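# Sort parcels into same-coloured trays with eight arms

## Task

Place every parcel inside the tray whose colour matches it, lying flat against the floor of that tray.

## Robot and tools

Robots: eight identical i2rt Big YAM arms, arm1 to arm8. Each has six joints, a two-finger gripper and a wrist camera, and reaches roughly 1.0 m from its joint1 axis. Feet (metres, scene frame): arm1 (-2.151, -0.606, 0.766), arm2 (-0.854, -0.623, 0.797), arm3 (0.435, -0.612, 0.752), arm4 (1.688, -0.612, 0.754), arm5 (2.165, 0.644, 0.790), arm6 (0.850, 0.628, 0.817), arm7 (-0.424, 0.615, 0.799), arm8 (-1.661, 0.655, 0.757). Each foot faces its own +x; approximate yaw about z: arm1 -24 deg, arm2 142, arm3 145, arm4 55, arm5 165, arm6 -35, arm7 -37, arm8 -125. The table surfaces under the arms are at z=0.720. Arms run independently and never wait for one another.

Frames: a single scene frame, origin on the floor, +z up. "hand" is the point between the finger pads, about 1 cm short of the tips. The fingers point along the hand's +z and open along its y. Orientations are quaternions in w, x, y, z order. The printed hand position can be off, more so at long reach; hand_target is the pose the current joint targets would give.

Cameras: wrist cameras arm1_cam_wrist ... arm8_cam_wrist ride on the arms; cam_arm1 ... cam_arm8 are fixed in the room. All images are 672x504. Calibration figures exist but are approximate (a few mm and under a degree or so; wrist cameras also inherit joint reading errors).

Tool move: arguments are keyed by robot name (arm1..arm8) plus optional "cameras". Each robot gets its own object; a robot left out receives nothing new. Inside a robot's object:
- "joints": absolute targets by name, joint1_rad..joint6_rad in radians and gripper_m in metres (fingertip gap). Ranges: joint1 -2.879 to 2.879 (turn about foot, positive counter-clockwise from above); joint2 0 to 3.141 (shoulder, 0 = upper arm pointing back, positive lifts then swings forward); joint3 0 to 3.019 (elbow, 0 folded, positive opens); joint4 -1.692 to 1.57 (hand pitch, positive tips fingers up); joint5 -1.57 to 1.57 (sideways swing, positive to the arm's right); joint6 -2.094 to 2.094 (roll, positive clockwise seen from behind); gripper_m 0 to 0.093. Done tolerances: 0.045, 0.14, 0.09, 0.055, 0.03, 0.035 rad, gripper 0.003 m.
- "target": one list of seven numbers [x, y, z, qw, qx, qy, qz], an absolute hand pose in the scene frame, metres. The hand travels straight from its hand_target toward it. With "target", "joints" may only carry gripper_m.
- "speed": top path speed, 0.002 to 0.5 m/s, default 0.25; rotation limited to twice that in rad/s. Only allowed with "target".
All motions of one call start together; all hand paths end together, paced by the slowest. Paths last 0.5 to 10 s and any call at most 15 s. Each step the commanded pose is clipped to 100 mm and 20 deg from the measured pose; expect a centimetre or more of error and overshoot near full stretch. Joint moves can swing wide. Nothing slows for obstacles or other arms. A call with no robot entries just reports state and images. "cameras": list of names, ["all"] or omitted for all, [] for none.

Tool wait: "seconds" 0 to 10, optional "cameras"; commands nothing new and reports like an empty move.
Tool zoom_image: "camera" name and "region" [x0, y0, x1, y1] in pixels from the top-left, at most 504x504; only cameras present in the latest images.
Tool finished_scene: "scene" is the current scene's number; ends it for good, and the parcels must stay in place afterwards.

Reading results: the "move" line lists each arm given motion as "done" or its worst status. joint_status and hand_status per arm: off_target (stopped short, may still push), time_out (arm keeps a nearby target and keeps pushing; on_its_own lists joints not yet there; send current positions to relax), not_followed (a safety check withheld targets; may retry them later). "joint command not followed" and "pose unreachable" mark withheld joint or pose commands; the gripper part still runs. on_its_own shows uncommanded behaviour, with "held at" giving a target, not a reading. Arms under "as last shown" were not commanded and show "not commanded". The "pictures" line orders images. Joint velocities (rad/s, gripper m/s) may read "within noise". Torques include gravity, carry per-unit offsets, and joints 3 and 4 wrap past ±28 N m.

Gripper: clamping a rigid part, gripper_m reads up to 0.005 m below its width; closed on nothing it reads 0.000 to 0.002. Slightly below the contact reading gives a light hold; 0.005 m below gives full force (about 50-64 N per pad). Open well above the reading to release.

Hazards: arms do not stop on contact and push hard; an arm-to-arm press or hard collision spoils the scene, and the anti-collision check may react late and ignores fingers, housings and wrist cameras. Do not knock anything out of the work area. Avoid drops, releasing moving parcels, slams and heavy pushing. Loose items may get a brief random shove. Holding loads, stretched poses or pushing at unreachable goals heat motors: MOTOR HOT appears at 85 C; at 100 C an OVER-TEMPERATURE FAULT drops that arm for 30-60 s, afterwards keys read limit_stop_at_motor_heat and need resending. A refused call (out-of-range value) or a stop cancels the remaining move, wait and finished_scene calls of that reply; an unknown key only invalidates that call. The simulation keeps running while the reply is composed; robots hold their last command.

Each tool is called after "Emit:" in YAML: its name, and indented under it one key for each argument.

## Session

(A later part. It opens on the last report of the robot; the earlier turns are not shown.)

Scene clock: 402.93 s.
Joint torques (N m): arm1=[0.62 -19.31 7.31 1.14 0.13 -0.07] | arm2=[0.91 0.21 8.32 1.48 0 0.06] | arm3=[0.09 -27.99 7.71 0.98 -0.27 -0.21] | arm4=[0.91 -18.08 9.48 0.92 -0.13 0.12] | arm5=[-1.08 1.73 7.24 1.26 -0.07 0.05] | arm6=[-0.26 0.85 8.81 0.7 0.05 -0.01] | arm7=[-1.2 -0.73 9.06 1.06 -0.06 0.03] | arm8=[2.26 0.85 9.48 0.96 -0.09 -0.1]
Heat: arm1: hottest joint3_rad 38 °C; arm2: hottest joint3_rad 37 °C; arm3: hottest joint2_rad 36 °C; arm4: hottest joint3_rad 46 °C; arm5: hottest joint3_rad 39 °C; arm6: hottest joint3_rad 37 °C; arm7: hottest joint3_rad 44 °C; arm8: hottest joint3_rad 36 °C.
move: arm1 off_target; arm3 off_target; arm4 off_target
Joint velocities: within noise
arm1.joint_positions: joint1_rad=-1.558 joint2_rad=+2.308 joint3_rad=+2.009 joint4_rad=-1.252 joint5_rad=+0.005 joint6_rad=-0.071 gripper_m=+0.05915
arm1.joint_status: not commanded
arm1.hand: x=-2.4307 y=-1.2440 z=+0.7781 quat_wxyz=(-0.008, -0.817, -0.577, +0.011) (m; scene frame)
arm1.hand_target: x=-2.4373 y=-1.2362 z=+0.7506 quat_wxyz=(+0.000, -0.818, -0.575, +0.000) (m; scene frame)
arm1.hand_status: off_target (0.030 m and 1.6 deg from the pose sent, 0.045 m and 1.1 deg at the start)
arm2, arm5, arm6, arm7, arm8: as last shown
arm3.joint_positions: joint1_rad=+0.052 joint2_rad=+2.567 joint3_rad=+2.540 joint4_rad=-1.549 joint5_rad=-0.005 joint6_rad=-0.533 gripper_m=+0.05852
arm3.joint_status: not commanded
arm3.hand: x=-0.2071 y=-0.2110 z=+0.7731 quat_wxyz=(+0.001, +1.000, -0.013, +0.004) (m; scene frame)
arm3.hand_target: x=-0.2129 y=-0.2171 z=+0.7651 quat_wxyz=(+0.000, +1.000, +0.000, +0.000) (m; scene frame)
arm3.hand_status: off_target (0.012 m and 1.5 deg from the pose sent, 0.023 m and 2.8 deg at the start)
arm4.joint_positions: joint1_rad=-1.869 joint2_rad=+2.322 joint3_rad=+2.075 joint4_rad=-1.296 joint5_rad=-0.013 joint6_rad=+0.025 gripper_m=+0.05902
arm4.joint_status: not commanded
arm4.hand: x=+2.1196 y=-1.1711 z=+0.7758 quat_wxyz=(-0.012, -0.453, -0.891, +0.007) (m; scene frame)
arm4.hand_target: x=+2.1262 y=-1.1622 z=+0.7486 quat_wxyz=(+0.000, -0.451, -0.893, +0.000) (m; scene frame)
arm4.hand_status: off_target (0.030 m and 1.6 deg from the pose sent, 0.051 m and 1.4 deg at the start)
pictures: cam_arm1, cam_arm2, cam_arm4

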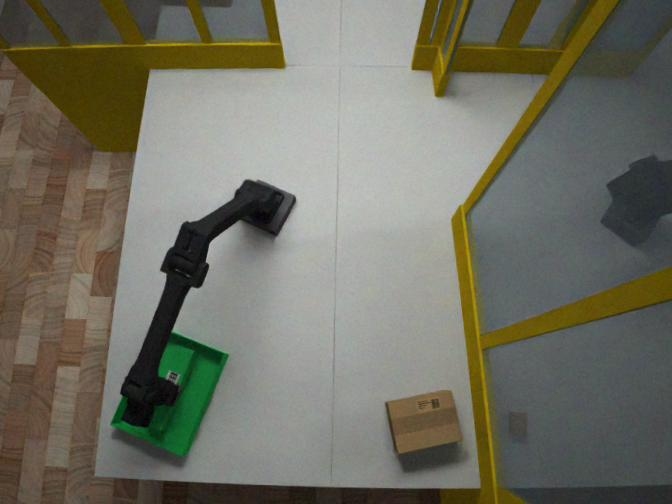

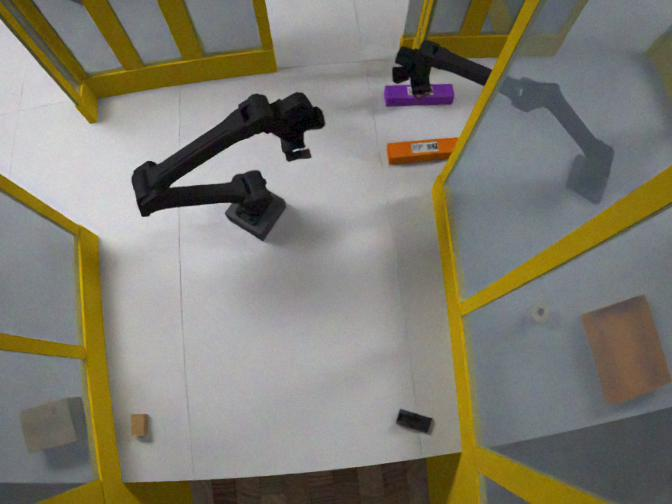

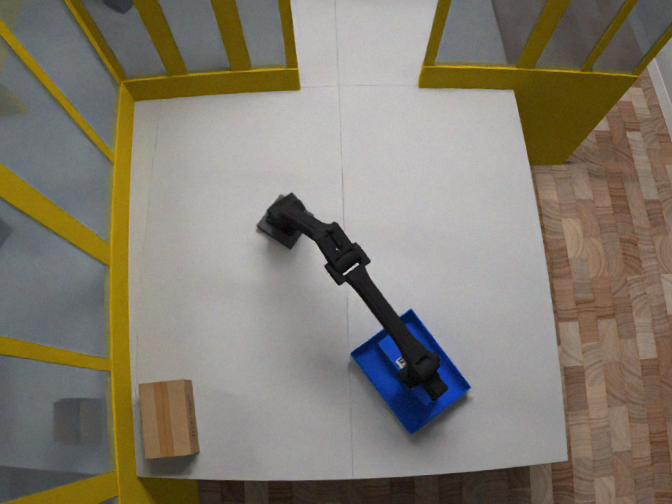

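Emit:
move:
  arm3: {"joints":{"gripper_m":0.093}}
  arm1: {"joints":{"gripper_m":0.085}}
  arm4: {"joints":{"gripper_m":0.085}}
  cameras: []

Emit:
move:
  arm3: {"target":[-0.205,-0.215,0.94,0,1,0,0],"speed":0.3}
  arm1: {"target":[-2.434,-1.230,0.95,0,0.8181,0.5750,0],"speed":0.25}
  arm4: {"target":[2.118,-1.158,0.95,0,0.4509,0.8926,0],"speed":0.25}
  cameras: ["arm1_cam_wrist","arm4_cam_wrist"]

Emit:
move:
  arm3: {"joints":{"joint2_rad":0.6,"joint3_rad":1.0,"joint4_rad":-1.5}}
  arm1: {"joints":{"joint2_rad":0.6,"joint3_rad":1.0,"joint4_rad":-1.5}}
  arm4: {"joints":{"joint2_rad":0.6,"joint3_rad":1.0,"joint4_rad":-1.5}}
  arm2: {"joints":{"joint1_rad":-1.923,"joint6_rad":0.55}}
  cameras: []

Emit:
move:
  arm2: {"target":[-0.225,-0.215,0.92,0,0,1,0],"speed":0.35}
  cameras: ["arm2_cam_wrist","cam_arm2"]

Scene clock: 418.27 s.
Joint torques (N m): arm1=[0.38 -19.55 7.36 0.81 0.12 -0.07] | arm2=[0.91 0.21 8.34 1.48 0 0.06] | arm3=[0.15 -27.93 9.77 0.65 -0.27 -0.21] | arm4=[0.79 -18.26 9.48 0.77 -0.13 0.11] | arm5=[-1.08 1.61 7.24 1.16 -0.03 0] | arm6=[-0.32 0.85 8.83 0.7 0.05 -0.01] | arm7=[-1.2 -0.67 9.05 1.06 -0.06 0.02] | arm8=[2.32 0.44 9.51 1.02 -0.08 -0.08]
Heat: arm1: hottest joint3_rad 37 °C; arm2: hottest joint3_rad 37 °C; arm3: hottest joint2_rad 36 °C; arm4: hottest joint3_rad 47 °C; arm5: hottest joint3_rad 39 °C; arm6: hottest joint3_rad 37 °C; arm7: hottest joint3_rad 44 °C; arm8: hottest joint3_rad 36 °C.
move: arm1 done; arm3 done; arm4 done
Joint velocities: within noise
arm1.joint_positions: joint1_rad=-1.558 joint2_rad=+2.316 joint3_rad=+2.009 joint4_rad=-1.245 joint5_rad=+0.005 joint6_rad=-0.071 gripper_m=+0.08485
arm1.joint_status: all done
arm1.hand: x=-2.4314 y=-1.2445 z=+0.7728 quat_wxyz=(-0.008, -0.817, -0.577, +0.011) (m; scene frame)
arm1.hand_target: x=-2.4374 y=-1.2362 z=+0.7506 quat_wxyz=(+0.000, -0.818, -0.575, +0.000) (m; scene frame)
arm1.hand_status: not commanded
arm2, arm5, arm6, arm8: as last shown
arm3.joint_positions: joint1_rad=+0.052 joint2_rad=+2.567 joint3_rad=+2.521 joint4_rad=-1.539 joint5_rad=-0.005 joint6_rad=-0.533 gripper_m=+0.09290
arm3.joint_status: all done
arm3.hand: x=-0.2047 y=-0.2124 z=+0.7658 quat_wxyz=(+0.003, +1.000, -0.013, +0.008) (m; scene frame)
arm3.hand_target: x=-0.2128 y=-0.2171 z=+0.7650 quat_wxyz=(+0.000, +1.000, +0.000, +0.000) (m; scene frame)
arm3.hand_status: not commanded
arm4.joint_positions: joint1_rad=-1.868 joint2_rad=+2.324 joint3_rad=+2.075 joint4_rad=-1.294 joint5_rad=-0.013 joint6_rad=+0.026 gripper_m=+0.08487
arm4.joint_status: all done
arm4.hand: x=+2.1203 y=-1.1711 z=+0.7745 quat_wxyz=(-0.012, -0.453, -0.891, +0.007) (m; scene frame)
arm4.hand_target: x=+2.1260 y=-1.1623 z=+0.7485 quat_wxyz=(+0.000, -0.451, -0.893, +0.000) (m; scene frame)
arm4.hand_status: not commanded
arm7.joint_positions: joint1_rad=-1.045 joint2_rad=+0.603 joint3_rad=+1.014 joint4_rad=-1.507 joint5_rad=+0.001 joint6_rad=-0.020 gripper_m=+0.09402
arm7.joint_status: not commanded
arm7.hand: x=-0.4480 y=+0.4044 z=+1.1337 quat_wxyz=(-0.154, -0.719, -0.655, +0.177) (m; scene frame)
arm7.hand_target: x=-0.4500 y=+0.4047 z=+1.1287 quat_wxyz=(-0.151, -0.719, -0.655, +0.177) (m; scene frame)
arm7.hand_status: not commanded
pictures: none
No camera images: "cameras" was empty.

Scene clock: 420.17 s.
Joint torques (N m): arm1=[0.79 -19.31 12.59 -0.21 0.16 -0.04] | arm2=[0.85 0.21 8.32 1.48 0 0.06] | arm3=[-0.62 -27.28 13.82 -0.16 -0.29 -0.22] | arm4=[-0.09 -18.43 14.08 -0.2 -0.13 0.03] | arm5=[-0.79 1.44 7.23 1.35 -0.04 0.03] | arm6=[-0.26 0.91 8.83 0.73 0.05 -0.01] | arm7=[-1.2 -0.56 9.05 1.07 -0.06 0.02] | arm8=[2.37 0.67 9.54 0.95 -0.09 -0.09]
Heat: arm1: hottest joint3_rad 38 °C; arm2: hottest joint3_rad 37 °C; arm3: hottest joint2_rad 37 °C; arm4: hottest joint3_rad 47 °C; arm5: hottest joint3_rad 39 °C; arm6: hottest joint3_rad 37 °C; arm7: hottest joint3_rad 44 °C; arm8: hottest joint3_rad 36 °C.
move: arm1 off_target; arm3 off_target; arm4 done
Joint velocities: within noise
arm1.joint_positions: joint1_rad=-1.558 joint2_rad=+2.203 joint3_rad=+2.269 joint4_rad=-1.659 joint5_rad=+0.005 joint6_rad=-0.071 gripper_m=+0.08489
arm1.joint_status: not commanded
arm1.hand: x=-2.4236 y=-1.2234 z=+0.9466 quat_wxyz=(+0.003, -0.817, -0.577, -0.007) (m; scene frame)
arm1.hand_target: x=-2.4338 y=-1.2294 z=+0.9500 quat_wxyz=(+0.000, -0.818, -0.575, +0.001) (m; scene frame)
arm1.hand_status: off_target (0.013 m and 0.9 deg from the pose sent, 0.178 m and 1.5 deg at the start)
arm2, arm5, arm6, arm7, arm8: as last shown
arm3.joint_positions: joint1_rad=+0.052 joint2_rad=+2.414 joint3_rad=+2.600 joint4_rad=-1.672 joint5_rad=-0.005 joint6_rad=-0.540 gripper_m=+0.09297
arm3.joint_status: not commanded
arm3.hand: x=-0.1984 y=-0.2176 z=+0.9079 quat_wxyz=(-0.023, +0.999, -0.009, -0.035) (m; scene frame)
arm3.hand_target: x=-0.2033 y=-0.2161 z=+0.9395 quat_wxyz=(-0.037, +0.998, +0.000, -0.059) (m; scene frame)
arm3.hand_status: off_target (0.033 m and 4.9 deg from the pose sent, 0.174 m and 1.8 deg at the start; pose on its path clipped on 8 of 57 steps; a joint's target at an end of its range on 44 of 57 steps)
arm4.joint_positions: joint1_rad=-1.868 joint2_rad=+2.222 joint3_rad=+2.347 joint4_rad=-1.684 joint5_rad=-0.013 joint6_rad=+0.026 gripper_m=+0.08491
arm4.joint_status: not commanded
arm4.hand: x=+2.1101 y=-1.1535 z=+0.9460 quat_wxyz=(-0.005, -0.453, -0.891, +0.003) (m; scene frame)
arm4.hand_target: x=+2.1175 y=-1.1575 z=+0.9497 quat_wxyz=(-0.012, -0.451, -0.892, +0.006) (m; scene frame)
arm4.hand_status: done (0.010 m and 0.8 deg from the pose sent, 0.176 m and 1.7 deg at the start; a joint's target at an end of its range on 30 of 57 steps)
pictures: arm1_cam_wrist, arm4_cam_wrist
camera_calibration:
arm1_cam_wrist: T_world_to_cam=[[-0.9372, 0.348715, -0.00736065, -1.83674], [0.278529, 0.760937, 0.586, 1.05593], [0.209948, 0.547149, -0.810278, 2.07181], [0, 0, 0, 1]] pos_world=[-2.45047, -1.29658, 1.04645]
arm4_cam_wrist: T_world_to_cam=[[-0.80004, -0.599792, 0.0136099, 0.980847], [-0.486013, 0.661241, 0.571447, 1.25238], [-0.351749, 0.450566, -0.820526, 2.16303], [0, 0, 0, 1]] pos_world=[2.15423, -1.21441, 1.0458]

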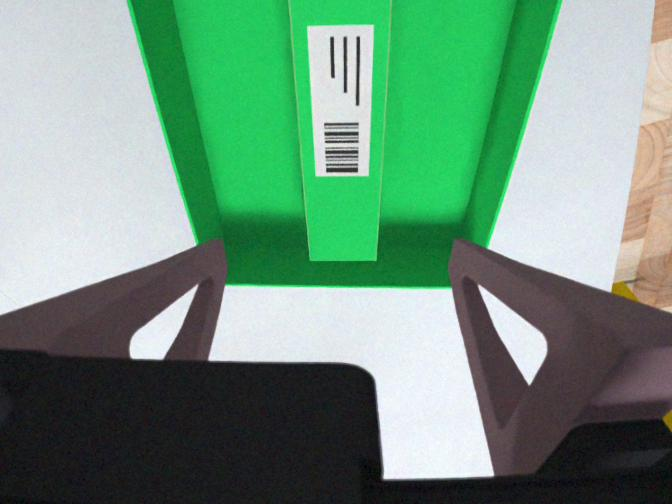

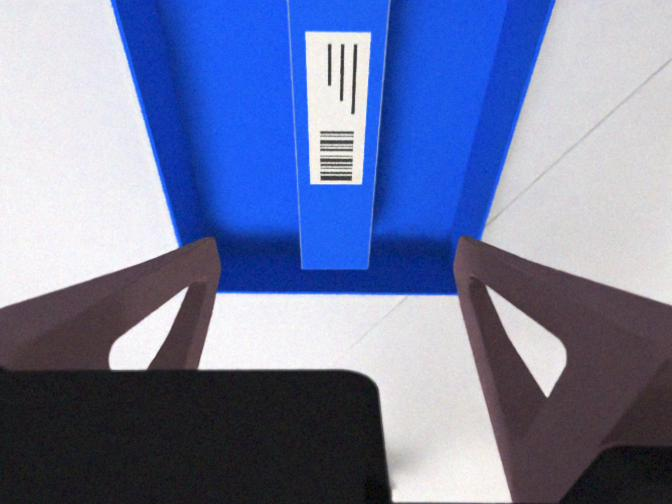

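Scene clock: 422.23 s.
Joint torques (N m): arm1=[0.32 1.32 7.95 1.57 0.14 -0.04] | arm2=[0.85 0.21 8.32 1.48 0.02 0.05] | arm3=[-0.5 -0.73 9.37 1.26 -0.28 -0.18] | arm4=[0.38 0.67 9.47 1.52 -0.14 0.03] | arm5=[-0.97 1.55 7.24 1.2 -0.07 0.03] | arm6=[-0.32 0.85 8.83 0.73 0.05 -0.01] | arm7=[-1.03 -0.73 9.07 1.05 -0.06 0.02] | arm8=[2.26 0.97 9.51 0.98 -0.09 -0.11]
Heat: arm1: hottest joint3_rad 38 °C; arm2: hottest joint3_rad 37 °C; arm3: hottest joint2_rad 36 °C; arm4: hottest joint3_rad 47 °C; arm5: hottest joint3_rad 39 °C; arm6: hottest joint3_rad 37 °C; arm7: hottest joint3_rad 44 °C; arm8: hottest joint3_rad 36 °C.
move: arm1 done; arm2 done; arm3 done; arm4 done
Joint velocities: within noise
arm1.joint_positions: joint1_rad=-1.558 joint2_rad=+0.600 joint3_rad=+1.011 joint4_rad=-1.510 joint5_rad=+0.005 joint6_rad=-0.071 gripper_m=+0.08489
arm1.joint_status: all done
arm1.hand: x=-2.2375 y=-0.7943 z=+1.1017 quat_wxyz=(-0.124, -0.794, -0.559, +0.203) (m; scene frame)
arm1.hand_target: x=-2.2402 y=-0.7946 z=+1.0976 quat_wxyz=(-0.121, -0.796, -0.557, +0.204) (m; scene frame)
arm1.hand_status: not commanded
arm2.joint_positions: joint1_rad=-1.931 joint2_rad=+0.600 joint3_rad=+1.002 joint4_rad=-1.504 joint5_rad=+0.002 joint6_rad=+0.536 gripper_m=+0.09292
arm2.joint_status: all done
arm2.hand: x=-0.6745 y=-0.5140 z=+1.1280 quat_wxyz=(-0.199, +0.006, -0.973, -0.120) (m; scene frame)
arm2.hand_target: x=-0.6748 y=-0.5122 z=+1.1274 quat_wxyz=(-0.199, +0.004, -0.972, -0.123) (m; scene frame)
arm2.hand_status: not commanded
arm3.joint_positions: joint1_rad=+0.052 joint2_rad=+0.598 joint3_rad=+0.998 joint4_rad=-1.513 joint5_rad=-0.005 joint6_rad=-0.541 gripper_m=+0.09297
arm3.joint_status: all done
arm3.hand: x=+0.2572 y=-0.5040 z=+1.0793 quat_wxyz=(-0.119, +0.974, -0.007, -0.192) (m; scene frame)
arm3.hand_target: x=+0.2540 y=-0.5029 z=+1.0812 quat_wxyz=(-0.123, +0.973, +0.001, -0.197) (m; scene frame)
arm3.hand_status: not commanded
arm4.joint_positions: joint1_rad=-1.868 joint2_rad=+0.605 joint3_rad=+1.010 joint4_rad=-1.510 joint5_rad=-0.013 joint6_rad=+0.026 gripper_m=+0.08491
arm4.joint_status: all done
arm4.hand: x=+1.8214 y=-0.7741 z=+1.0865 quat_wxyz=(-0.208, -0.438, -0.869, +0.100) (m; scene frame)
arm4.hand_target: x=+1.8225 y=-0.7736 z=+1.0838 quat_wxyz=(-0.211, -0.435, -0.869, +0.100) (m; scene frame)
arm4.hand_status: not commanded
arm5, arm6, arm7, arm8: as last shown
pictures: none
No camera images: "cameras" was empty.

Scene clock: 425.07 s.
Joint torques (N m): arm1=[0.67 1.38 7.91 1.47 0.12 -0.07] | arm2=[0.85 -26.7 11.9 0.18 -0.01 0.08] | arm3=[-0.56 -0.67 9.39 1.26 -0.28 -0.19] | arm4=[0.32 0.73 9.47 1.52 -0.14 0.03] | arm5=[-1.49 1.26 7.34 1.31 -0.08 0.02] | arm6=[-0.26 0.85 8.83 0.7 0.05 -0.01] | arm7=[-1.2 -0.67 9.06 1.1 -0.06 0.04] | arm8=[2.37 0.73 9.59 0.94 -0.09 -0.09]
Heat: arm1: hottest joint3_rad 37 °C; arm2: hottest joint3_rad 37 °C; arm3: hottest joint2_rad 36 °C; arm4: hottest joint3_rad 47 °C; arm5: hottest joint3_rad 39 °C; arm6: hottest joint3_rad 37 °C; arm7: hottest joint3_rad 44 °C; arm8: hottest joint3_rad 36 °C.
move: arm2 done
Joint velocities: within noise
arm1, arm3, arm4, arm7: as last shown
arm2.joint_positions: joint1_rad=-1.912 joint2_rad=+2.450 joint3_rad=+2.578 joint4_rad=-1.670 joint5_rad=+0.003 joint6_rad=+0.563 gripper_m=+0.09292
arm2.joint_status: not commanded
arm2.hand: x=-0.2280 y=-0.2236 z=+0.9206 quat_wxyz=(-0.013, +0.003, -1.000, -0.007) (m; scene frame)
arm2.hand_target: x=-0.2259 y=-0.2154 z=+0.9197 quat_wxyz=(-0.017, +0.000, -1.000, -0.011) (m; scene frame)
arm2.hand_status: done (0.009 m and 1.7 deg from the pose sent, 0.579 m and 26.9 deg at the start; a joint's target at an end of its range on 22 of 85 steps)
arm5.joint_positions: joint1_rad=+1.558 joint2_rad=+0.601 joint3_rad=+0.996 joint4_rad=-1.506 joint5_rad=+0.000 joint6_rad=+0.062 gripper_m=+0.09288
arm5.joint_status: not commanded
arm5.hand: x=+2.1064 y=+0.4405 z=+1.1162 quat_wxyz=(+0.142, +0.795, +0.564, -0.174) (m; scene frame)
arm5.hand_target: x=+2.1049 y=+0.4395 z=+1.1187 quat_wxyz=(+0.145, +0.798, +0.558, -0.178) (m; scene frame)
arm5.hand_status: not commanded
arm6.joint_positions: joint1_rad=-1.161 joint2_rad=+0.606 joint3_rad=+0.997 joint4_rad=-1.495 joint5_rad=-0.001 joint6_rad=+0.101 gripper_m=+0.09289
arm6.joint_status: not commanded
arm6.hand: x=+0.8061 y=+0.4200 z=+1.1450 quat_wxyz=(-0.155, -0.786, -0.574, +0.172) (m; scene frame)
arm6.hand_target: x=+0.8074 y=+0.4217 z=+1.1471 quat_wxyz=(-0.157, -0.787, -0.572, +0.172) (m; scene frame)
arm6.hand_status: not commanded
arm8.joint_positions: joint1_rad=+0.321 joint2_rad=+0.607 joint3_rad=+1.005 joint4_rad=-1.508 joint5_rad=+0.000 joint6_rad=+0.006 gripper_m=+0.09293
arm8.joint_status: not commanded
arm8.hand: x=-1.7208 y=+0.4534 z=+1.0879 quat_wxyz=(-0.138, -0.781, -0.581, +0.183) (m; scene frame)
arm8.hand_target: x=-1.7198 y=+0.4529 z=+1.0877 quat_wxyz=(-0.141, -0.777, -0.585, +0.187) (m; scene frame)
arm8.hand_status: not commanded
pictures: arm2_cam_wrist, cam_arm2
camera_calibration:
arm2_cam_wrist: T_world_to_cam=[[0.000870656, -0.999998, -0.0019965, -0.222761], [-0.826857, -0.00184276, 0.562409, -0.702265], [-0.562412, 0.00116115, -0.826856, 0.75384], [0, 0, 0, 1]] pos_world=[-0.15651, -0.22493, 1.01783]

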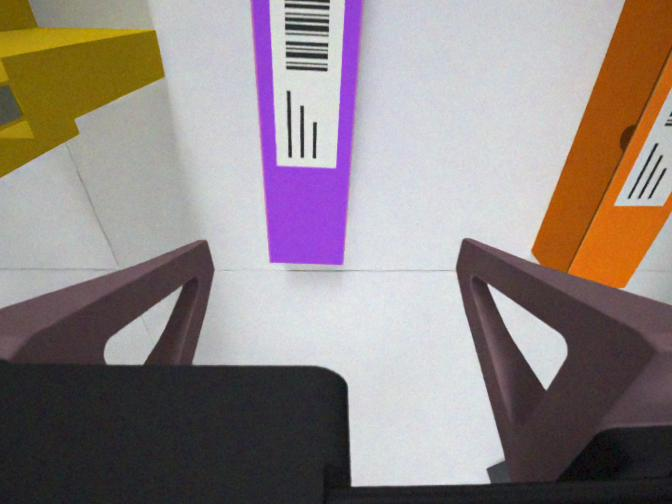

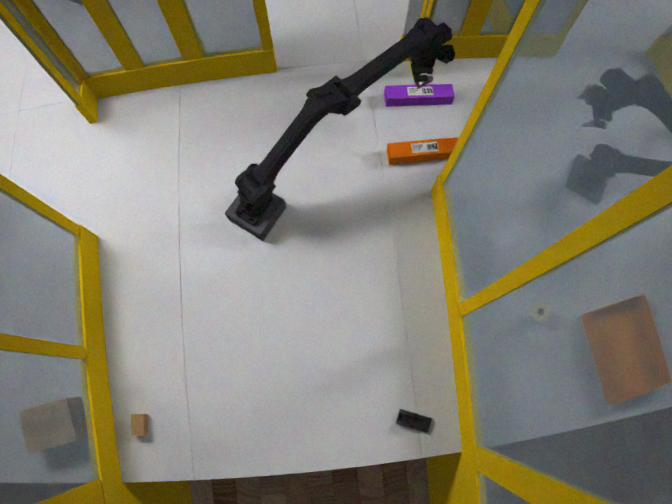

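Emit:
move:
  arm2: {"target":[-0.208,-0.200,0.89,0,0.0175,0.9998,0],"speed":0.3}
  cameras: []

Emit:
move:
  arm2: {"target":[-0.208,-0.203,0.803,0,0.0175,0.9998,0],"speed":0.2}
  cameras: ["arm2_cam_wrist"]

Scene clock: 440.67 s.
Joint torques (N m): arm1=[0.44 1.73 7.98 1.51 0.14 -0.05] | arm2=[0.91 -28.81 11.99 0.24 0 0.07] | arm3=[-0.5 -0.67 9.42 1.25 -0.28 -0.19] | arm4=[0.38 0.67 9.47 1.52 -0.14 0.03] | arm5=[-1.73 1.44 7.15 1.29 -0.06 0.04] | arm6=[-0.21 0.85 8.84 0.72 0.05 -0.01] | arm7=[-1.03 -0.5 9.03 1.05 -0.07 0.01] | arm8=[2.37 0.73 9.52 0.99 -0.08 -0.1]
Heat: arm1: hottest joint3_rad 37 °C; arm2: hottest joint3_rad 39 °C; arm3: hottest joint3_rad 35 °C; arm4: hottest joint3_rad 47 °C; arm5: hottest joint3_rad 39 °C; arm6: hottest joint3_rad 37 °C; arm7: hottest joint3_rad 44 °C; arm8: hottest joint3_rad 36 °C.
move: arm2 off_target
Joint velocities: within noise
arm1, arm3, arm4, arm5, arm6, arm7, arm8: as last shown
arm2.joint_positions: joint1_rad=-1.908 joint2_rad=+2.574 joint3_rad=+2.711 joint4_rad=-1.670 joint5_rad=+0.003 joint6_rad=+0.602 gripper_m=+0.09292
arm2.joint_status: not commanded
arm2.hand: x=-0.2107 y=-0.2087 z=+0.8813 quat_wxyz=(-0.017, -0.014, -1.000, -0.010) (m; scene frame)
arm2.hand_target: x=-0.2091 y=-0.2005 z=+0.8896 quat_wxyz=(-0.026, -0.017, -0.999, -0.018) (m; scene frame)
arm2.hand_status: off_target (0.013 m and 2.3 deg from the pose sent, 0.043 m and 2.9 deg at the start; a joint's target at an end of its range on 39 of 41 steps)
pictures: none
No camera images: "cameras" was empty.

Scene clock: 441.90 s.
Joint torques (N m): arm1=[0.62 1.32 7.97 1.55 0.15 -0.03] | arm2=[0.79 -29.1 10.56 0.58 -0.02 0.05] | arm3=[-0.73 -0.73 9.37 1.26 -0.28 -0.19] | arm4=[0.38 0.67 9.47 1.54 -0.14 0.03] | arm5=[-0.85 1.26 7.38 1.33 -0.04 0.03] | arm6=[-0.26 0.85 8.84 0.7 0.04 -0.01] | arm7=[-1.2 -0.67 9.02 1.1 -0.06 0.02] | arm8=[2.32 0.62 9.57 0.99 -0.09 -0.1]
Heat: arm1: hottest joint3_rad 37 °C; arm2: hottest joint3_rad 39 °C; arm3: hottest joint3_rad 35 °C; arm4: hottest joint3_rad 47 °C; arm5: hottest joint3_rad 39 °C; arm6: hottest joint3_rad 37 °C; arm7: hottest joint3_rad 44 °C; arm8: hottest joint3_rad 36 °C.
move: arm2 done
Joint velocities: within noise
arm1, arm3, arm4, arm5, arm6, arm7, arm8: as last shown
arm2.joint_positions: joint1_rad=-1.908 joint2_rad=+2.638 joint3_rad=+2.635 joint4_rad=-1.583 joint5_rad=+0.003 joint6_rad=+0.602 gripper_m=+0.09292
arm2.joint_status: not commanded
arm2.hand: x=-0.2113 y=-0.2090 z=+0.8043 quat_wxyz=(+0.006, -0.014, -1.000, +0.005) (m; scene frame)
arm2.hand_target: x=-0.2084 y=-0.2031 z=+0.8029 quat_wxyz=(+0.000, -0.017, -1.000, +0.000) (m; scene frame)
arm2.hand_status: done (0.007 m and 0.9 deg from the pose sent, 0.079 m and 2.3 deg at the start)
pictures: arm2_cam_wrist
camera_calibration:
arm2_cam_wrist: T_world_to_cam=[[-0.0334259, -0.999198, 0.0220331, -0.234792], [-0.804831, 0.0399813, 0.592156, -0.633567], [-0.592562, 0.00206038, -0.805522, 0.643702], [0, 0, 0, 1]] pos_world=[-0.136329, -0.2106, 0.89886]

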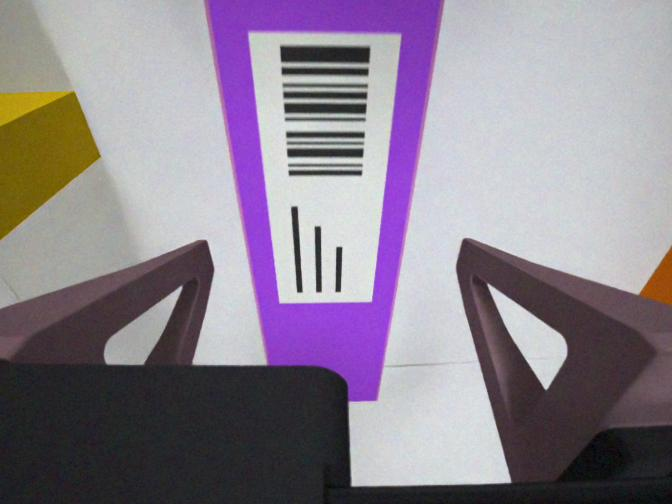

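Emit:
move:
  arm2: {"target":[-0.188,-0.202,0.80,0,0.0175,0.9998,0],"speed":0.15}
  cameras: []

Emit:
move:
  arm2: {"target":[-0.188,-0.203,0.762,0,0.0175,0.9998,0],"speed":0.12}
  cameras: ["arm2_cam_wrist"]

Scene clock: 456.63 s.
Joint torques (N m): arm1=[0.62 1.73 7.98 1.46 0.15 -0.01] | arm2=[-0.5 -29.04 11.97 0.2 -0.02 -0.08] | arm3=[-0.56 -0.56 9.37 1.26 -0.27 -0.19] | arm4=[0.32 0.67 9.47 1.52 -0.14 0.03] | arm5=[-1.14 1.67 7.27 1.14 -0.02 0.03] | arm6=[-0.26 0.91 8.83 0.69 0.05 -0.01] | arm7=[-1.26 -0.62 9.07 1.09 -0.05 0.03] | arm8=[2.02 0.79 9.57 0.95 -0.08 -0.11]
Heat: arm1: hottest joint3_rad 36 °C; arm2: hottest joint3_rad 39 °C; arm3: hottest joint3_rad 35 °C; arm4: hottest joint3_rad 46 °C; arm5: hottest joint3_rad 40 °C; arm6: hottest joint3_rad 37 °C; arm7: hottest joint3_rad 44 °C; arm8: hottest joint3_rad 36 °C.
move: arm2 done
Joint velocities: within noise
arm1, arm3, arm4, arm5, arm6, arm7, arm8: as last shown
arm2.joint_positions: joint1_rad=-1.909 joint2_rad=+2.770 joint3_rad=+2.883 joint4_rad=-1.668 joint5_rad=+0.003 joint6_rad=+0.602 gripper_m=+0.09292
arm2.joint_status: not commanded
arm2.hand: x=-0.1956 y=-0.1999 z=+0.7993 quat_wxyz=(-0.007, -0.015, -1.000, -0.004) (m; scene frame)
arm2.hand_target: x=-0.1890 y=-0.2028 z=+0.7998 quat_wxyz=(-0.013, -0.018, -1.000, -0.008) (m; scene frame)
arm2.hand_status: done (0.008 m and 1.0 deg from the pose sent, 0.025 m and 0.9 deg at the start; a joint's target at an end of its range on 24 of 43 steps)
pictures: none
No camera images: "cameras" was empty.

Scene clock: 457.87 s.
Joint torques (N m): arm1=[0.62 1.96 7.97 1.43 0.12 -0.04] | arm2=[-0.38 -29.68 11.88 0.72 -0.01 -0.09] | arm3=[-0.62 -0.67 9.39 1.28 -0.28 -0.18] | arm4=[0.38 0.67 9.47 1.52 -0.14 0.03] | arm5=[-0.67 1.2 7.2 1.28 -0.05 0.03] | arm6=[-0.21 0.91 8.84 0.7 0.05 -0.01] | arm7=[-0.97 -0.67 9.07 1.07 -0.07 0.02] | arm8=[2.61 0.56 9.52 1.01 -0.09 -0.1]
Heat: arm1: hottest joint3_rad 36 °C; arm2: hottest joint3_rad 39 °C; arm3: hottest joint3_rad 35 °C; arm4: hottest joint3_rad 46 °C; arm5: hottest joint3_rad 40 °C; arm6: hottest joint3_rad 37 °C; arm7: hottest joint3_rad 44 °C; arm8: hottest joint3_rad 36 °C.
move: arm2 off_target
Joint velocities: within noise
arm1, arm3, arm4, arm5, arm6, arm7, arm8: as last shown
arm2.joint_positions: joint1_rad=-1.910 joint2_rad=+2.826 joint3_rad=+2.883 joint4_rad=-1.656 joint5_rad=+0.003 joint6_rad=+0.602 gripper_m=+0.09292
arm2.joint_status: not commanded
arm2.hand: x=-0.1996 y=-0.2035 z=+0.7574 quat_wxyz=(+0.011, -0.015, -1.000, +0.008) (m; scene frame)
arm2.hand_target: x=-0.1888 y=-0.2037 z=+0.7623 quat_wxyz=(-0.004, -0.018, -1.000, -0.003) (m; scene frame)
arm2.hand_status: off_target (0.013 m and 1.6 deg from the pose sent, 0.038 m and 1.0 deg at the start; a joint's target at an end of its range on 16 of 37 steps)
pictures: arm2_cam_wrist
camera_calibration:
arm2_cam_wrist: T_world_to_cam=[[-0.0354188, -0.998939, 0.0294256, -0.233843], [-0.798229, 0.045994, 0.600596, -0.600446], [-0.601312, -0.00221597, -0.799011, 0.605242], [0, 0, 0, 1]] pos_world=[-0.123636, -0.204636, 0.851101]

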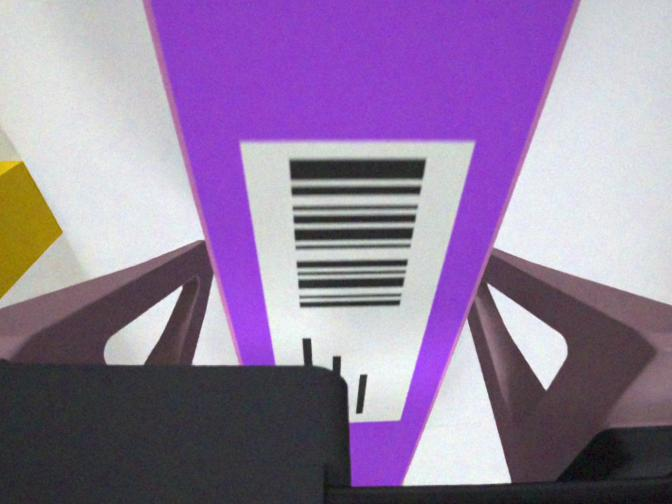

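Emit:
move:
  arm2: {"joints":{"gripper_m":0.045}}
  cameras: []

Emit:
move:
  arm2: {"target":[-0.24,-0.225,0.93,0,0.0175,0.9998,0],"speed":0.25}
  cameras: ["arm2_cam_wrist"]

Emit:
move:
  arm2: {"joints":{"joint2_rad":1.2,"joint3_rad":1.3,"joint4_rad":-1.65}}
  cameras: []

Emit:
move:
  arm2: {"joints":{"joint1_rad":-1.43,"joint6_rad":0}}
  arm3: {"joints":{"joint1_rad":0.366,"joint6_rad":-0.3}}
  cameras: []

Emit:
move:
  arm2: {"target":[-0.5,0.0,0.90,0,0.5878,-0.8090,0],"speed":0.3}
  arm3: {"target":[-0.19,-0.45,0.91,0,1,0,0],"speed":0.3}
  cameras: ["cam_arm2","arm3_cam_wrist","arm2_cam_wrist"]

Scene clock: 469.60 s.
Joint torques (N m): arm1=[0.62 1.38 7.95 1.39 0.12 -0.04] | arm2=[-0.38 -29.68 11.82 0.72 0 -0.09] | arm3=[-0.56 -0.56 9.44 1.28 -0.28 -0.19] | arm4=[0.38 0.67 9.47 1.54 -0.14 0.03] | arm5=[-0.56 1.14 7.17 1.42 -0.04 -0.01] | arm6=[-0.32 0.97 8.83 0.7 0.05 -0.01] | arm7=[-1.26 -0.62 9.06 1.03 -0.06 0.02] | arm8=[2.61 0.56 9.51 1.02 -0.08 -0.09]
Heat: arm1: hottest joint3_rad 36 °C; arm2: hottest joint3_rad 42 °C; arm3: hottest joint3_rad 35 °C; arm4: hottest joint3_rad 46 °C; arm5: hottest joint3_rad 40 °C; arm6: hottest joint3_rad 37 °C; arm7: hottest joint3_rad 44 °C; arm8: hottest joint3_rad 36 °C.
move: arm2 off_target
Joint velocities: within noise
arm1, arm3, arm4, arm5, arm6, arm8: as last shown
arm2.joint_positions: joint1_rad=-1.910 joint2_rad=+2.826 joint3_rad=+2.884 joint4_rad=-1.656 joint5_rad=+0.002 joint6_rad=+0.602 gripper_m=+0.05865
arm2.joint_status: gripper_m off_target (ended at +0.05868, target +0.04500)
arm2.hand: x=-0.1994 y=-0.2037 z=+0.7575 quat_wxyz=(+0.011, -0.015, -1.000, +0.008) (m; scene frame)
arm2.hand_target: x=-0.1889 y=-0.2038 z=+0.7622 quat_wxyz=(-0.004, -0.018, -1.000, -0.002) (m; scene frame)
arm2.hand_status: not commanded
arm7.joint_positions: joint1_rad=-1.045 joint2_rad=+0.603 joint3_rad=+1.014 joint4_rad=-1.507 joint5_rad=+0.001 joint6_rad=-0.020 gripper_m=+0.09402
arm7.joint_status: not commanded
arm7.hand: x=-0.4480 y=+0.4044 z=+1.1337 quat_wxyz=(-0.154, -0.719, -0.655, +0.177) (m; scene frame)
arm7.hand_target: x=-0.4500 y=+0.4047 z=+1.1287 quat_wxyz=(-0.151, -0.719, -0.655, +0.177) (m; scene frame)
arm7.hand_status: not commanded
pictures: none
No camera images: "cameras" was empty.

Scene clock: 471.27 s.
Joint torques (N m): arm1=[0.26 1.49 7.97 1.51 0.14 -0.06] | arm2=[0.67 -27.52 8.47 0.25 0 0.03] | arm3=[-0.56 -0.62 9.4 1.29 -0.28 -0.19] | arm4=[0.38 0.67 9.48 1.52 -0.14 0.03] | arm5=[-0.91 1.55 7.19 1.24 -0.04 0.04] | arm6=[-0.26 0.91 8.83 0.72 0.04 -0.01] | arm7=[-0.97 -0.56 9.06 1.06 -0.06 0.02] | arm8=[2.08 0.73 9.57 1.03 -0.08 -0.07]
Heat: arm1: hottest joint3_rad 36 °C; arm2: hottest joint3_rad 42 °C; arm3: hottest joint3_rad 35 °C; arm4: hottest joint3_rad 46 °C; arm5: hottest joint3_rad 40 °C; arm6: hottest joint3_rad 37 °C; arm7: hottest joint3_rad 44 °C; arm8: hottest joint3_rad 36 °C.
move: arm2 done
Joint velocities: within noise
arm1, arm3, arm4, arm5, arm6, arm7, arm8: as last shown
arm2.joint_positions: joint1_rad=-1.910 joint2_rad=+2.401 joint3_rad=+2.531 joint4_rad=-1.671 joint5_rad=+0.002 joint6_rad=+0.602 gripper_m=+0.05866
arm2.joint_status: not commanded
arm2.hand: x=-0.2366 y=-0.2277 z=+0.9372 quat_wxyz=(-0.013, -0.015, -1.000, -0.008) (m; scene frame)
arm2.hand_target: x=-0.2403 y=-0.2253 z=+0.9297 quat_wxyz=(-0.005, -0.018, -1.000, -0.003) (m; scene frame)
arm2.hand_status: done (0.008 m and 1.8 deg from the pose sent, 0.178 m and 1.6 deg at the start; a joint's target at an end of its range on 36 of 50 steps)
pictures: arm2_cam_wrist
camera_calibration:
arm2_cam_wrist: T_world_to_cam=[[-0.036478, -0.999327, -0.00373755, -0.233882], [-0.826289, 0.0280577, 0.562548, -0.711889], [-0.562065, 0.0236089, -0.826756, 0.767824], [0, 0, 0, 1]] pos_world=[-0.165191, -0.231878, 1.0344]

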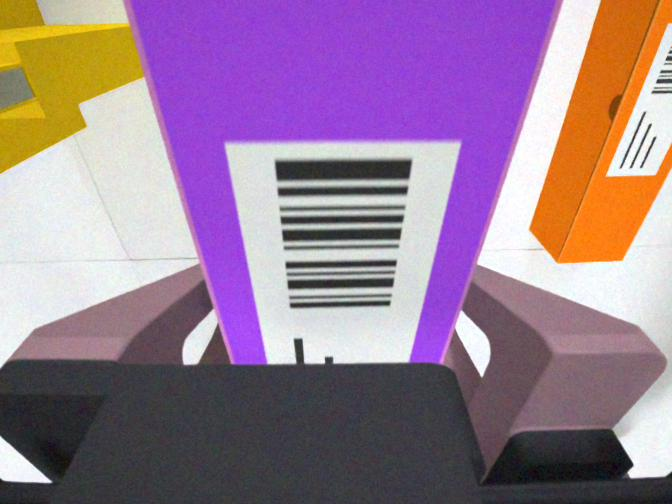

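Scene clock: 473.03 s.
Joint torques (N m): arm1=[0.5 1.67 7.95 1.44 0.14 -0.04] | arm2=[0.67 -9.99 8.54 0.59 0 0.03] | arm3=[-0.62 -0.62 9.39 1.28 -0.28 -0.19] | arm4=[0.32 0.67 9.47 1.52 -0.14 0.03] | arm5=[-1.49 1.49 7.32 1.4 -0.08 0.04] | arm6=[-0.32 0.91 8.83 0.72 0.04 -0.01] | arm7=[-1.08 -0.67 9.06 1.07 -0.06 0.03] | arm8=[2.37 0.91 9.46 1.01 -0.09 -0.1]
Heat: arm1: hottest joint3_rad 36 °C; arm2: hottest joint3_rad 42 °C; arm3: hottest joint3_rad 35 °C; arm4: hottest joint3_rad 46 °C; arm5: hottest joint3_rad 40 °C; arm6: hottest joint3_rad 37 °C; arm7: hottest joint3_rad 44 °C; arm8: hottest joint3_rad 36 °C.
move: arm2 done
Joint velocities: within noise
arm1.joint_positions: joint1_rad=-1.558 joint2_rad=+0.600 joint3_rad=+1.011 joint4_rad=-1.510 joint5_rad=+0.005 joint6_rad=-0.071 gripper_m=+0.08489
arm1.joint_status: not commanded
arm1.hand: x=-2.2375 y=-0.7943 z=+1.1017 quat_wxyz=(-0.124, -0.794, -0.559, +0.203) (m; scene frame)
arm1.hand_target: x=-2.2402 y=-0.7946 z=+1.0976 quat_wxyz=(-0.121, -0.796, -0.557, +0.204) (m; scene frame)
arm1.hand_status: not commanded
arm2.joint_positions: joint1_rad=-1.910 joint2_rad=+1.207 joint3_rad=+1.299 joint4_rad=-1.652 joint5_rad=+0.002 joint6_rad=+0.602 gripper_m=+0.05866
arm2.joint_status: all done
arm2.hand: x=-0.5729 y=-0.4438 z=+1.0952 quat_wxyz=(-0.005, -0.015, -1.000, -0.002) (m; scene frame)
arm2.hand_target: x=-0.5744 y=-0.4425 z=+1.0979 quat_wxyz=(-0.009, -0.018, -1.000, -0.006) (m; scene frame)
arm2.hand_status: not commanded
arm3.joint_positions: joint1_rad=+0.052 joint2_rad=+0.598 joint3_rad=+0.998 joint4_rad=-1.513 joint5_rad=-0.005 joint6_rad=-0.541 gripper_m=+0.09297
arm3.joint_status: not commanded
arm3.hand: x=+0.2572 y=-0.5040 z=+1.0793 quat_wxyz=(-0.119, +0.974, -0.007, -0.192) (m; scene frame)
arm3.hand_target: x=+0.2540 y=-0.5029 z=+1.0812 quat_wxyz=(-0.123, +0.973, +0.001, -0.197) (m; scene frame)
arm3.hand_status: not commanded
arm4.joint_positions: joint1_rad=-1.868 joint2_rad=+0.605 joint3_rad=+1.010 joint4_rad=-1.510 joint5_rad=-0.013 joint6_rad=+0.026 gripper_m=+0.08491
arm4.joint_status: not commanded
arm4.hand: x=+1.8214 y=-0.7741 z=+1.0865 quat_wxyz=(-0.208, -0.438, -0.869, +0.100) (m; scene frame)
arm4.hand_target: x=+1.8225 y=-0.7736 z=+1.0838 quat_wxyz=(-0.211, -0.435, -0.869, +0.100) (m; scene frame)
arm4.hand_status: not commanded
arm5, arm6, arm7, arm8: as last shown
pictures: none
No camera images: "cameras" was empty.

Scene clock: 474.77 s.
Joint torques (N m): arm1=[0.09 1.73 7.97 1.51 0.14 -0.03] | arm2=[0.73 -9.99 8.51 0.62 -0.04 -0.19] | arm3=[0.56 -0.79 9.39 1.31 -0.23 0.14] | arm4=[0.38 0.73 9.47 1.54 -0.14 0.03] | arm5=[-1.03 1.08 7.1 1.29 -0.07 0.03] | arm6=[-0.21 0.85 8.83 0.73 0.05 -0.01] | arm7=[-1.26 -0.67 9.06 1.03 -0.06 0.02] | arm8=[2.32 0.38 9.54 0.99 -0.11 -0.1]
Heat: arm1: hottest joint3_rad 36 °C; arm2: hottest joint3_rad 42 °C; arm3: hottest joint3_rad 35 °C; arm4: hottest joint3_rad 46 °C; arm5: hottest joint3_rad 40 °C; arm6: hottest joint3_rad 37 °C; arm7: hottest joint3_rad 44 °C; arm8: hottest joint3_rad 36 °C.
move: arm2 done; arm3 done
Joint velocities: within noise
arm1, arm4, arm7: as last shown
arm2.joint_positions: joint1_rad=-1.436 joint2_rad=+1.207 joint3_rad=+1.299 joint4_rad=-1.652 joint5_rad=+0.002 joint6_rad=+0.014 gripper_m=+0.05868
arm2.joint_status: all done
arm2.hand: x=-0.6859 y=-0.3352 z=+1.0953 quat_wxyz=(-0.005, +0.493, -0.870, -0.002) (m; scene frame)
arm2.hand_target: x=-0.6881 y=-0.3345 z=+1.0980 quat_wxyz=(-0.009, +0.502, -0.865, -0.005) (m; scene frame)
arm2.hand_status: not commanded
arm3.joint_positions: joint1_rad=+0.352 joint2_rad=+0.598 joint3_rad=+0.998 joint4_rad=-1.513 joint5_rad=-0.006 joint6_rad=-0.316 gripper_m=+0.09297
arm3.joint_status: all done
arm3.hand: x=+0.2326 y=-0.5611 z=+1.0788 quat_wxyz=(-0.064, +0.974, +0.029, -0.216) (m; scene frame)
arm3.hand_target: x=+0.2286 y=-0.5636 z=+1.0807 quat_wxyz=(-0.061, +0.972, +0.029, -0.223) (m; scene frame)
arm3.hand_status: not commanded
arm5.joint_positions: joint1_rad=+1.558 joint2_rad=+0.601 joint3_rad=+0.996 joint4_rad=-1.506 joint5_rad=+0.000 joint6_rad=+0.062 gripper_m=+0.09288
arm5.joint_status: not commanded
arm5.hand: x=+2.1064 y=+0.4405 z=+1.1162 quat_wxyz=(+0.142, +0.795, +0.564, -0.174) (m; scene frame)
arm5.hand_target: x=+2.1049 y=+0.4395 z=+1.1187 quat_wxyz=(+0.145, +0.798, +0.558, -0.178) (m; scene frame)
arm5.hand_status: not commanded
arm6.joint_positions: joint1_rad=-1.161 joint2_rad=+0.606 joint3_rad=+0.997 joint4_rad=-1.495 joint5_rad=-0.001 joint6_rad=+0.101 gripper_m=+0.09289
arm6.joint_status: not commanded
arm6.hand: x=+0.8061 y=+0.4200 z=+1.1450 quat_wxyz=(-0.155, -0.786, -0.574, +0.172) (m; scene frame)
arm6.hand_target: x=+0.8074 y=+0.4217 z=+1.1471 quat_wxyz=(-0.157, -0.787, -0.572, +0.172) (m; scene frame)
arm6.hand_status: not commanded
arm8.joint_positions: joint1_rad=+0.321 joint2_rad=+0.607 joint3_rad=+1.005 joint4_rad=-1.508 joint5_rad=+0.000 joint6_rad=+0.006 gripper_m=+0.09293
arm8.joint_status: not commanded
arm8.hand: x=-1.7208 y=+0.4534 z=+1.0879 quat_wxyz=(-0.138, -0.781, -0.581, +0.183) (m; scene frame)
arm8.hand_target: x=-1.7198 y=+0.4529 z=+1.0877 quat_wxyz=(-0.141, -0.777, -0.585, +0.187) (m; scene frame)
arm8.hand_status: not commanded
pictures: none
No camera images: "cameras" was empty.

Scene clock: 477.50 s.
Joint torques (N m): arm1=[0.79 1.55 7.99 1.47 0.16 -0.05] | arm2=[0.85 -25.82 12.19 0.16 -0.08 -0.2] | arm3=[-0.73 -22.01 14.11 -0.23 -0.2 0.14] | arm4=[0.32 0.67 9.47 1.52 -0.14 0.03] | arm5=[-1.79 1.67 7.3 1.29 -0.07 0.06] | arm6=[-0.26 0.85 8.83 0.69 0.05 -0.01] | arm7=[-1.14 -0.5 9.05 1.07 -0.06 0.02] | arm8=[2.55 0.67 9.51 0.9 -0.09 -0.07]
Heat: arm1: hottest joint3_rad 36 °C; arm2: hottest joint3_rad 42 °C; arm3: hottest joint3_rad 35 °C; arm4: hottest joint3_rad 46 °C; arm5: hottest joint3_rad 40 °C; arm6: hottest joint3_rad 37 °C; arm7: hottest joint3_rad 44 °C; arm8: hottest joint3_rad 36 °C.
move: arm2 off_target; arm3 off_target
Joint velocities: within noise
arm1, arm4, arm5, arm6, arm7, arm8: as last shown
arm2.joint_positions: joint1_rad=-1.433 joint2_rad=+2.320 joint3_rad=+2.271 joint4_rad=-1.541 joint5_rad=+0.002 joint6_rad=-0.188 gripper_m=+0.05869
arm2.joint_status: not commanded
arm2.hand: x=-0.5004 y=-0.0118 z=+0.8950 quat_wxyz=(+0.008, +0.579, -0.815, +0.005) (m; scene frame)
arm2.hand_target: x=-0.5004 y=-0.0005 z=+0.9001 quat_wxyz=(-0.001, +0.588, -0.809, +0.000) (m; scene frame)
arm2.hand_status: off_target (0.013 m and 1.6 deg from the pose sent, 0.430 m and 13.0 deg at the start)
arm3.joint_positions: joint1_rad=+0.352 joint2_rad=+2.058 joint3_rad=+1.946 joint4_rad=-1.490 joint5_rad=-0.006 joint6_rad=-0.272 gripper_m=+0.09297
arm3.joint_status: not commanded
arm3.hand: x=-0.1755 y=-0.4517 z=+0.8941 quat_wxyz=(+0.004, +1.000, +0.007, +0.017) (m; scene frame)
arm3.hand_target: x=-0.1890 y=-0.4503 z=+0.9102 quat_wxyz=(+0.000, +1.000, +0.000, -0.001) (m; scene frame)
arm3.hand_status: off_target (0.022 m and 2.2 deg from the pose sent, 0.468 m and 26.2 deg at the start)
pictures: arm2_cam_wrist, arm3_cam_wrist, cam_arm2
camera_calibration:
arm2_cam_wrist: T_world_to_cam=[[0.942575, -0.333826, 0.0106581, 0.457048], [-0.273472, -0.753057, 0.59843, -0.676908], [-0.191745, -0.56698, -0.801104, 0.734903], [0, 0, 0, 1]] pos_world=[-0.475003, 0.0595, 0.988945]
arm3_cam_wrist: T_world_to_cam=[[-0.00858214, 0.999962, 0.00134238, 0.447838], [0.792718, 0.00598518, 0.609559, -0.39732], [0.609528, 0.00629545, -0.792739, 0.942663], [0, 0, 0, 1]] pos_world=[-0.255774, -0.451378, 0.988875]

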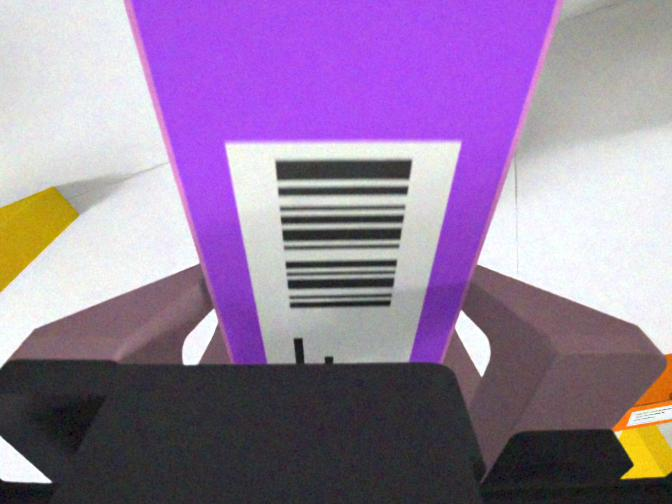

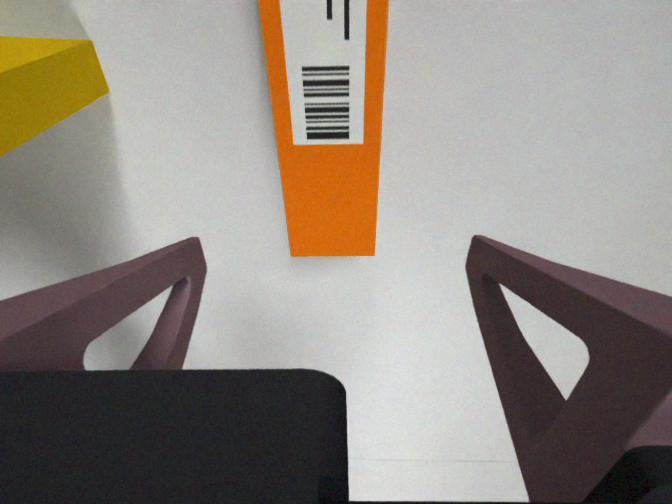

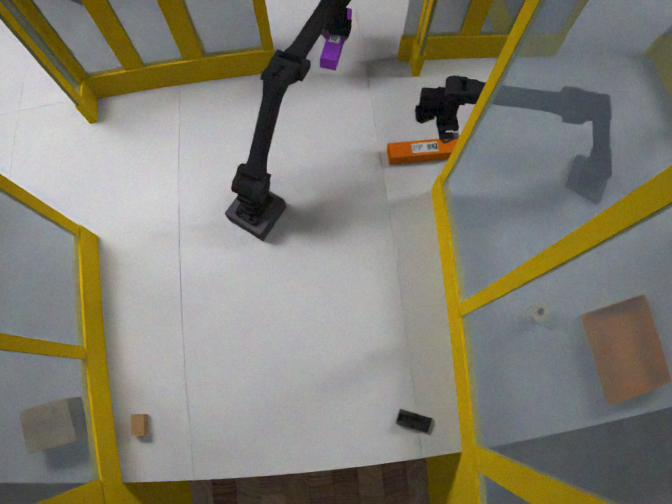

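Emit:
move:
  arm2: {"target":[-0.5,0.0,0.79,0,0.5878,-0.8090,0],"speed":0.15}
  arm3: {"target":[-0.245,-0.455,0.82,0,1,0,0],"speed":0.15}
  cameras: ["arm2_cam_wrist","arm3_cam_wrist"]

Scene clock: 514.83 s.
Joint torques (N m): arm1=[0.91 1.32 7.84 1.48 0.16 -0.03] | arm2=[0.85 -27.28 8.65 0.9 -0.08 -0.19] | arm3=[0.21 -24.41 13.87 0.32 -0.22 0.14] | arm4=[0.38 0.67 9.47 1.54 -0.14 0.03] | arm5=[-1.2 1.61 7.15 1.22 -0.09 0.05] | arm6=[-0.26 0.91 8.84 0.72 0.05 -0.01] | arm7=[-1.2 -0.62 9.06 1.02 -0.06 0.02] | arm8=[2.32 0.67 9.48 0.96 -0.09 -0.1]
Heat: arm1: hottest joint3_rad 35 °C; arm2: hottest joint3_rad 44 °C; arm3: hottest joint3_rad 39 °C; arm4: hottest joint3_rad 45 °C; arm5: hottest joint3_rad 40 °C; arm6: hottest joint3_rad 37 °C; arm7: hottest joint3_rad 44 °C; arm8: hottest joint3_rad 36 °C.
move: arm2 done; arm3 off_target
Joint velocities: within noise
arm1, arm4, arm5, arm6, arm7, arm8: as last shown
arm2.joint_positions: joint1_rad=-1.433 joint2_rad=+2.393 joint3_rad=+2.136 joint4_rad=-1.324 joint5_rad=+0.002 joint6_rad=-0.188 gripper_m=+0.05869
arm2.joint_status: not commanded
arm2.hand: x=-0.4973 y=-0.0063 z=+0.7935 quat_wxyz=(+0.004, +0.579, -0.815, +0.003) (m; scene frame)
arm2.hand_target: x=-0.5001 y=+0.0000 z=+0.7902 quat_wxyz=(+0.000, +0.588, -0.809, +0.000) (m; scene frame)
arm2.hand_status: done (0.008 m and 1.3 deg from the pose sent, 0.106 m and 1.6 deg at the start)
arm3.joint_positions: joint1_rad=+0.370 joint2_rad=+2.265 joint3_rad=+2.060 joint4_rad=-1.420 joint5_rad=-0.006 joint6_rad=-0.244 gripper_m=+0.09297
arm3.joint_status: not commanded
arm3.hand: x=-0.2226 y=-0.4511 z=+0.8041 quat_wxyz=(+0.006, +1.000, +0.002, +0.028) (m; scene frame)
arm3.hand_target: x=-0.2436 y=-0.4554 z=+0.8207 quat_wxyz=(+0.000, +1.000, +0.000, -0.001) (m; scene frame)
arm3.hand_status: off_target (0.028 m and 3.3 deg from the pose sent, 0.102 m and 2.2 deg at the start)
pictures: arm2_cam_wrist, arm3_cam_wrist
camera_calibration:
arm2_cam_wrist: T_world_to_cam=[[0.942647, -0.333564, 0.0123192, 0.455768], [-0.275907, -0.757878, 0.591182, -0.606628], [-0.18786, -0.560675, -0.806444, 0.663524], [0, 0, 0, 1]] pos_world=[-0.472352, 0.0642996, 0.888108]
arm3_cam_wrist: T_world_to_cam=[[0.00148332, 0.999994, -0.00304788, 0.452776], [0.779257, 0.000754235, 0.626704, -0.324274], [0.626703, -0.00330468, -0.779251, 0.888647], [0, 0, 0, 1]] pos_world=[-0.304896, -0.449592, 0.897083]

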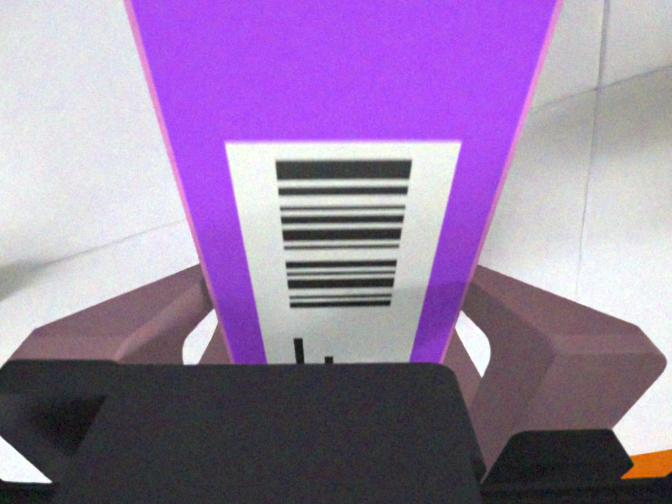

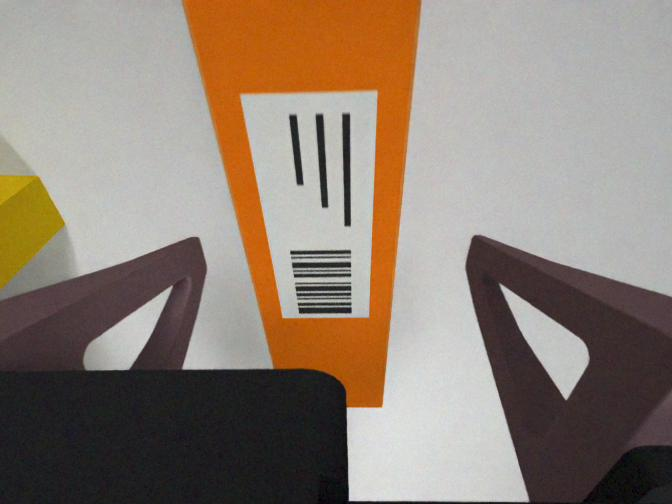

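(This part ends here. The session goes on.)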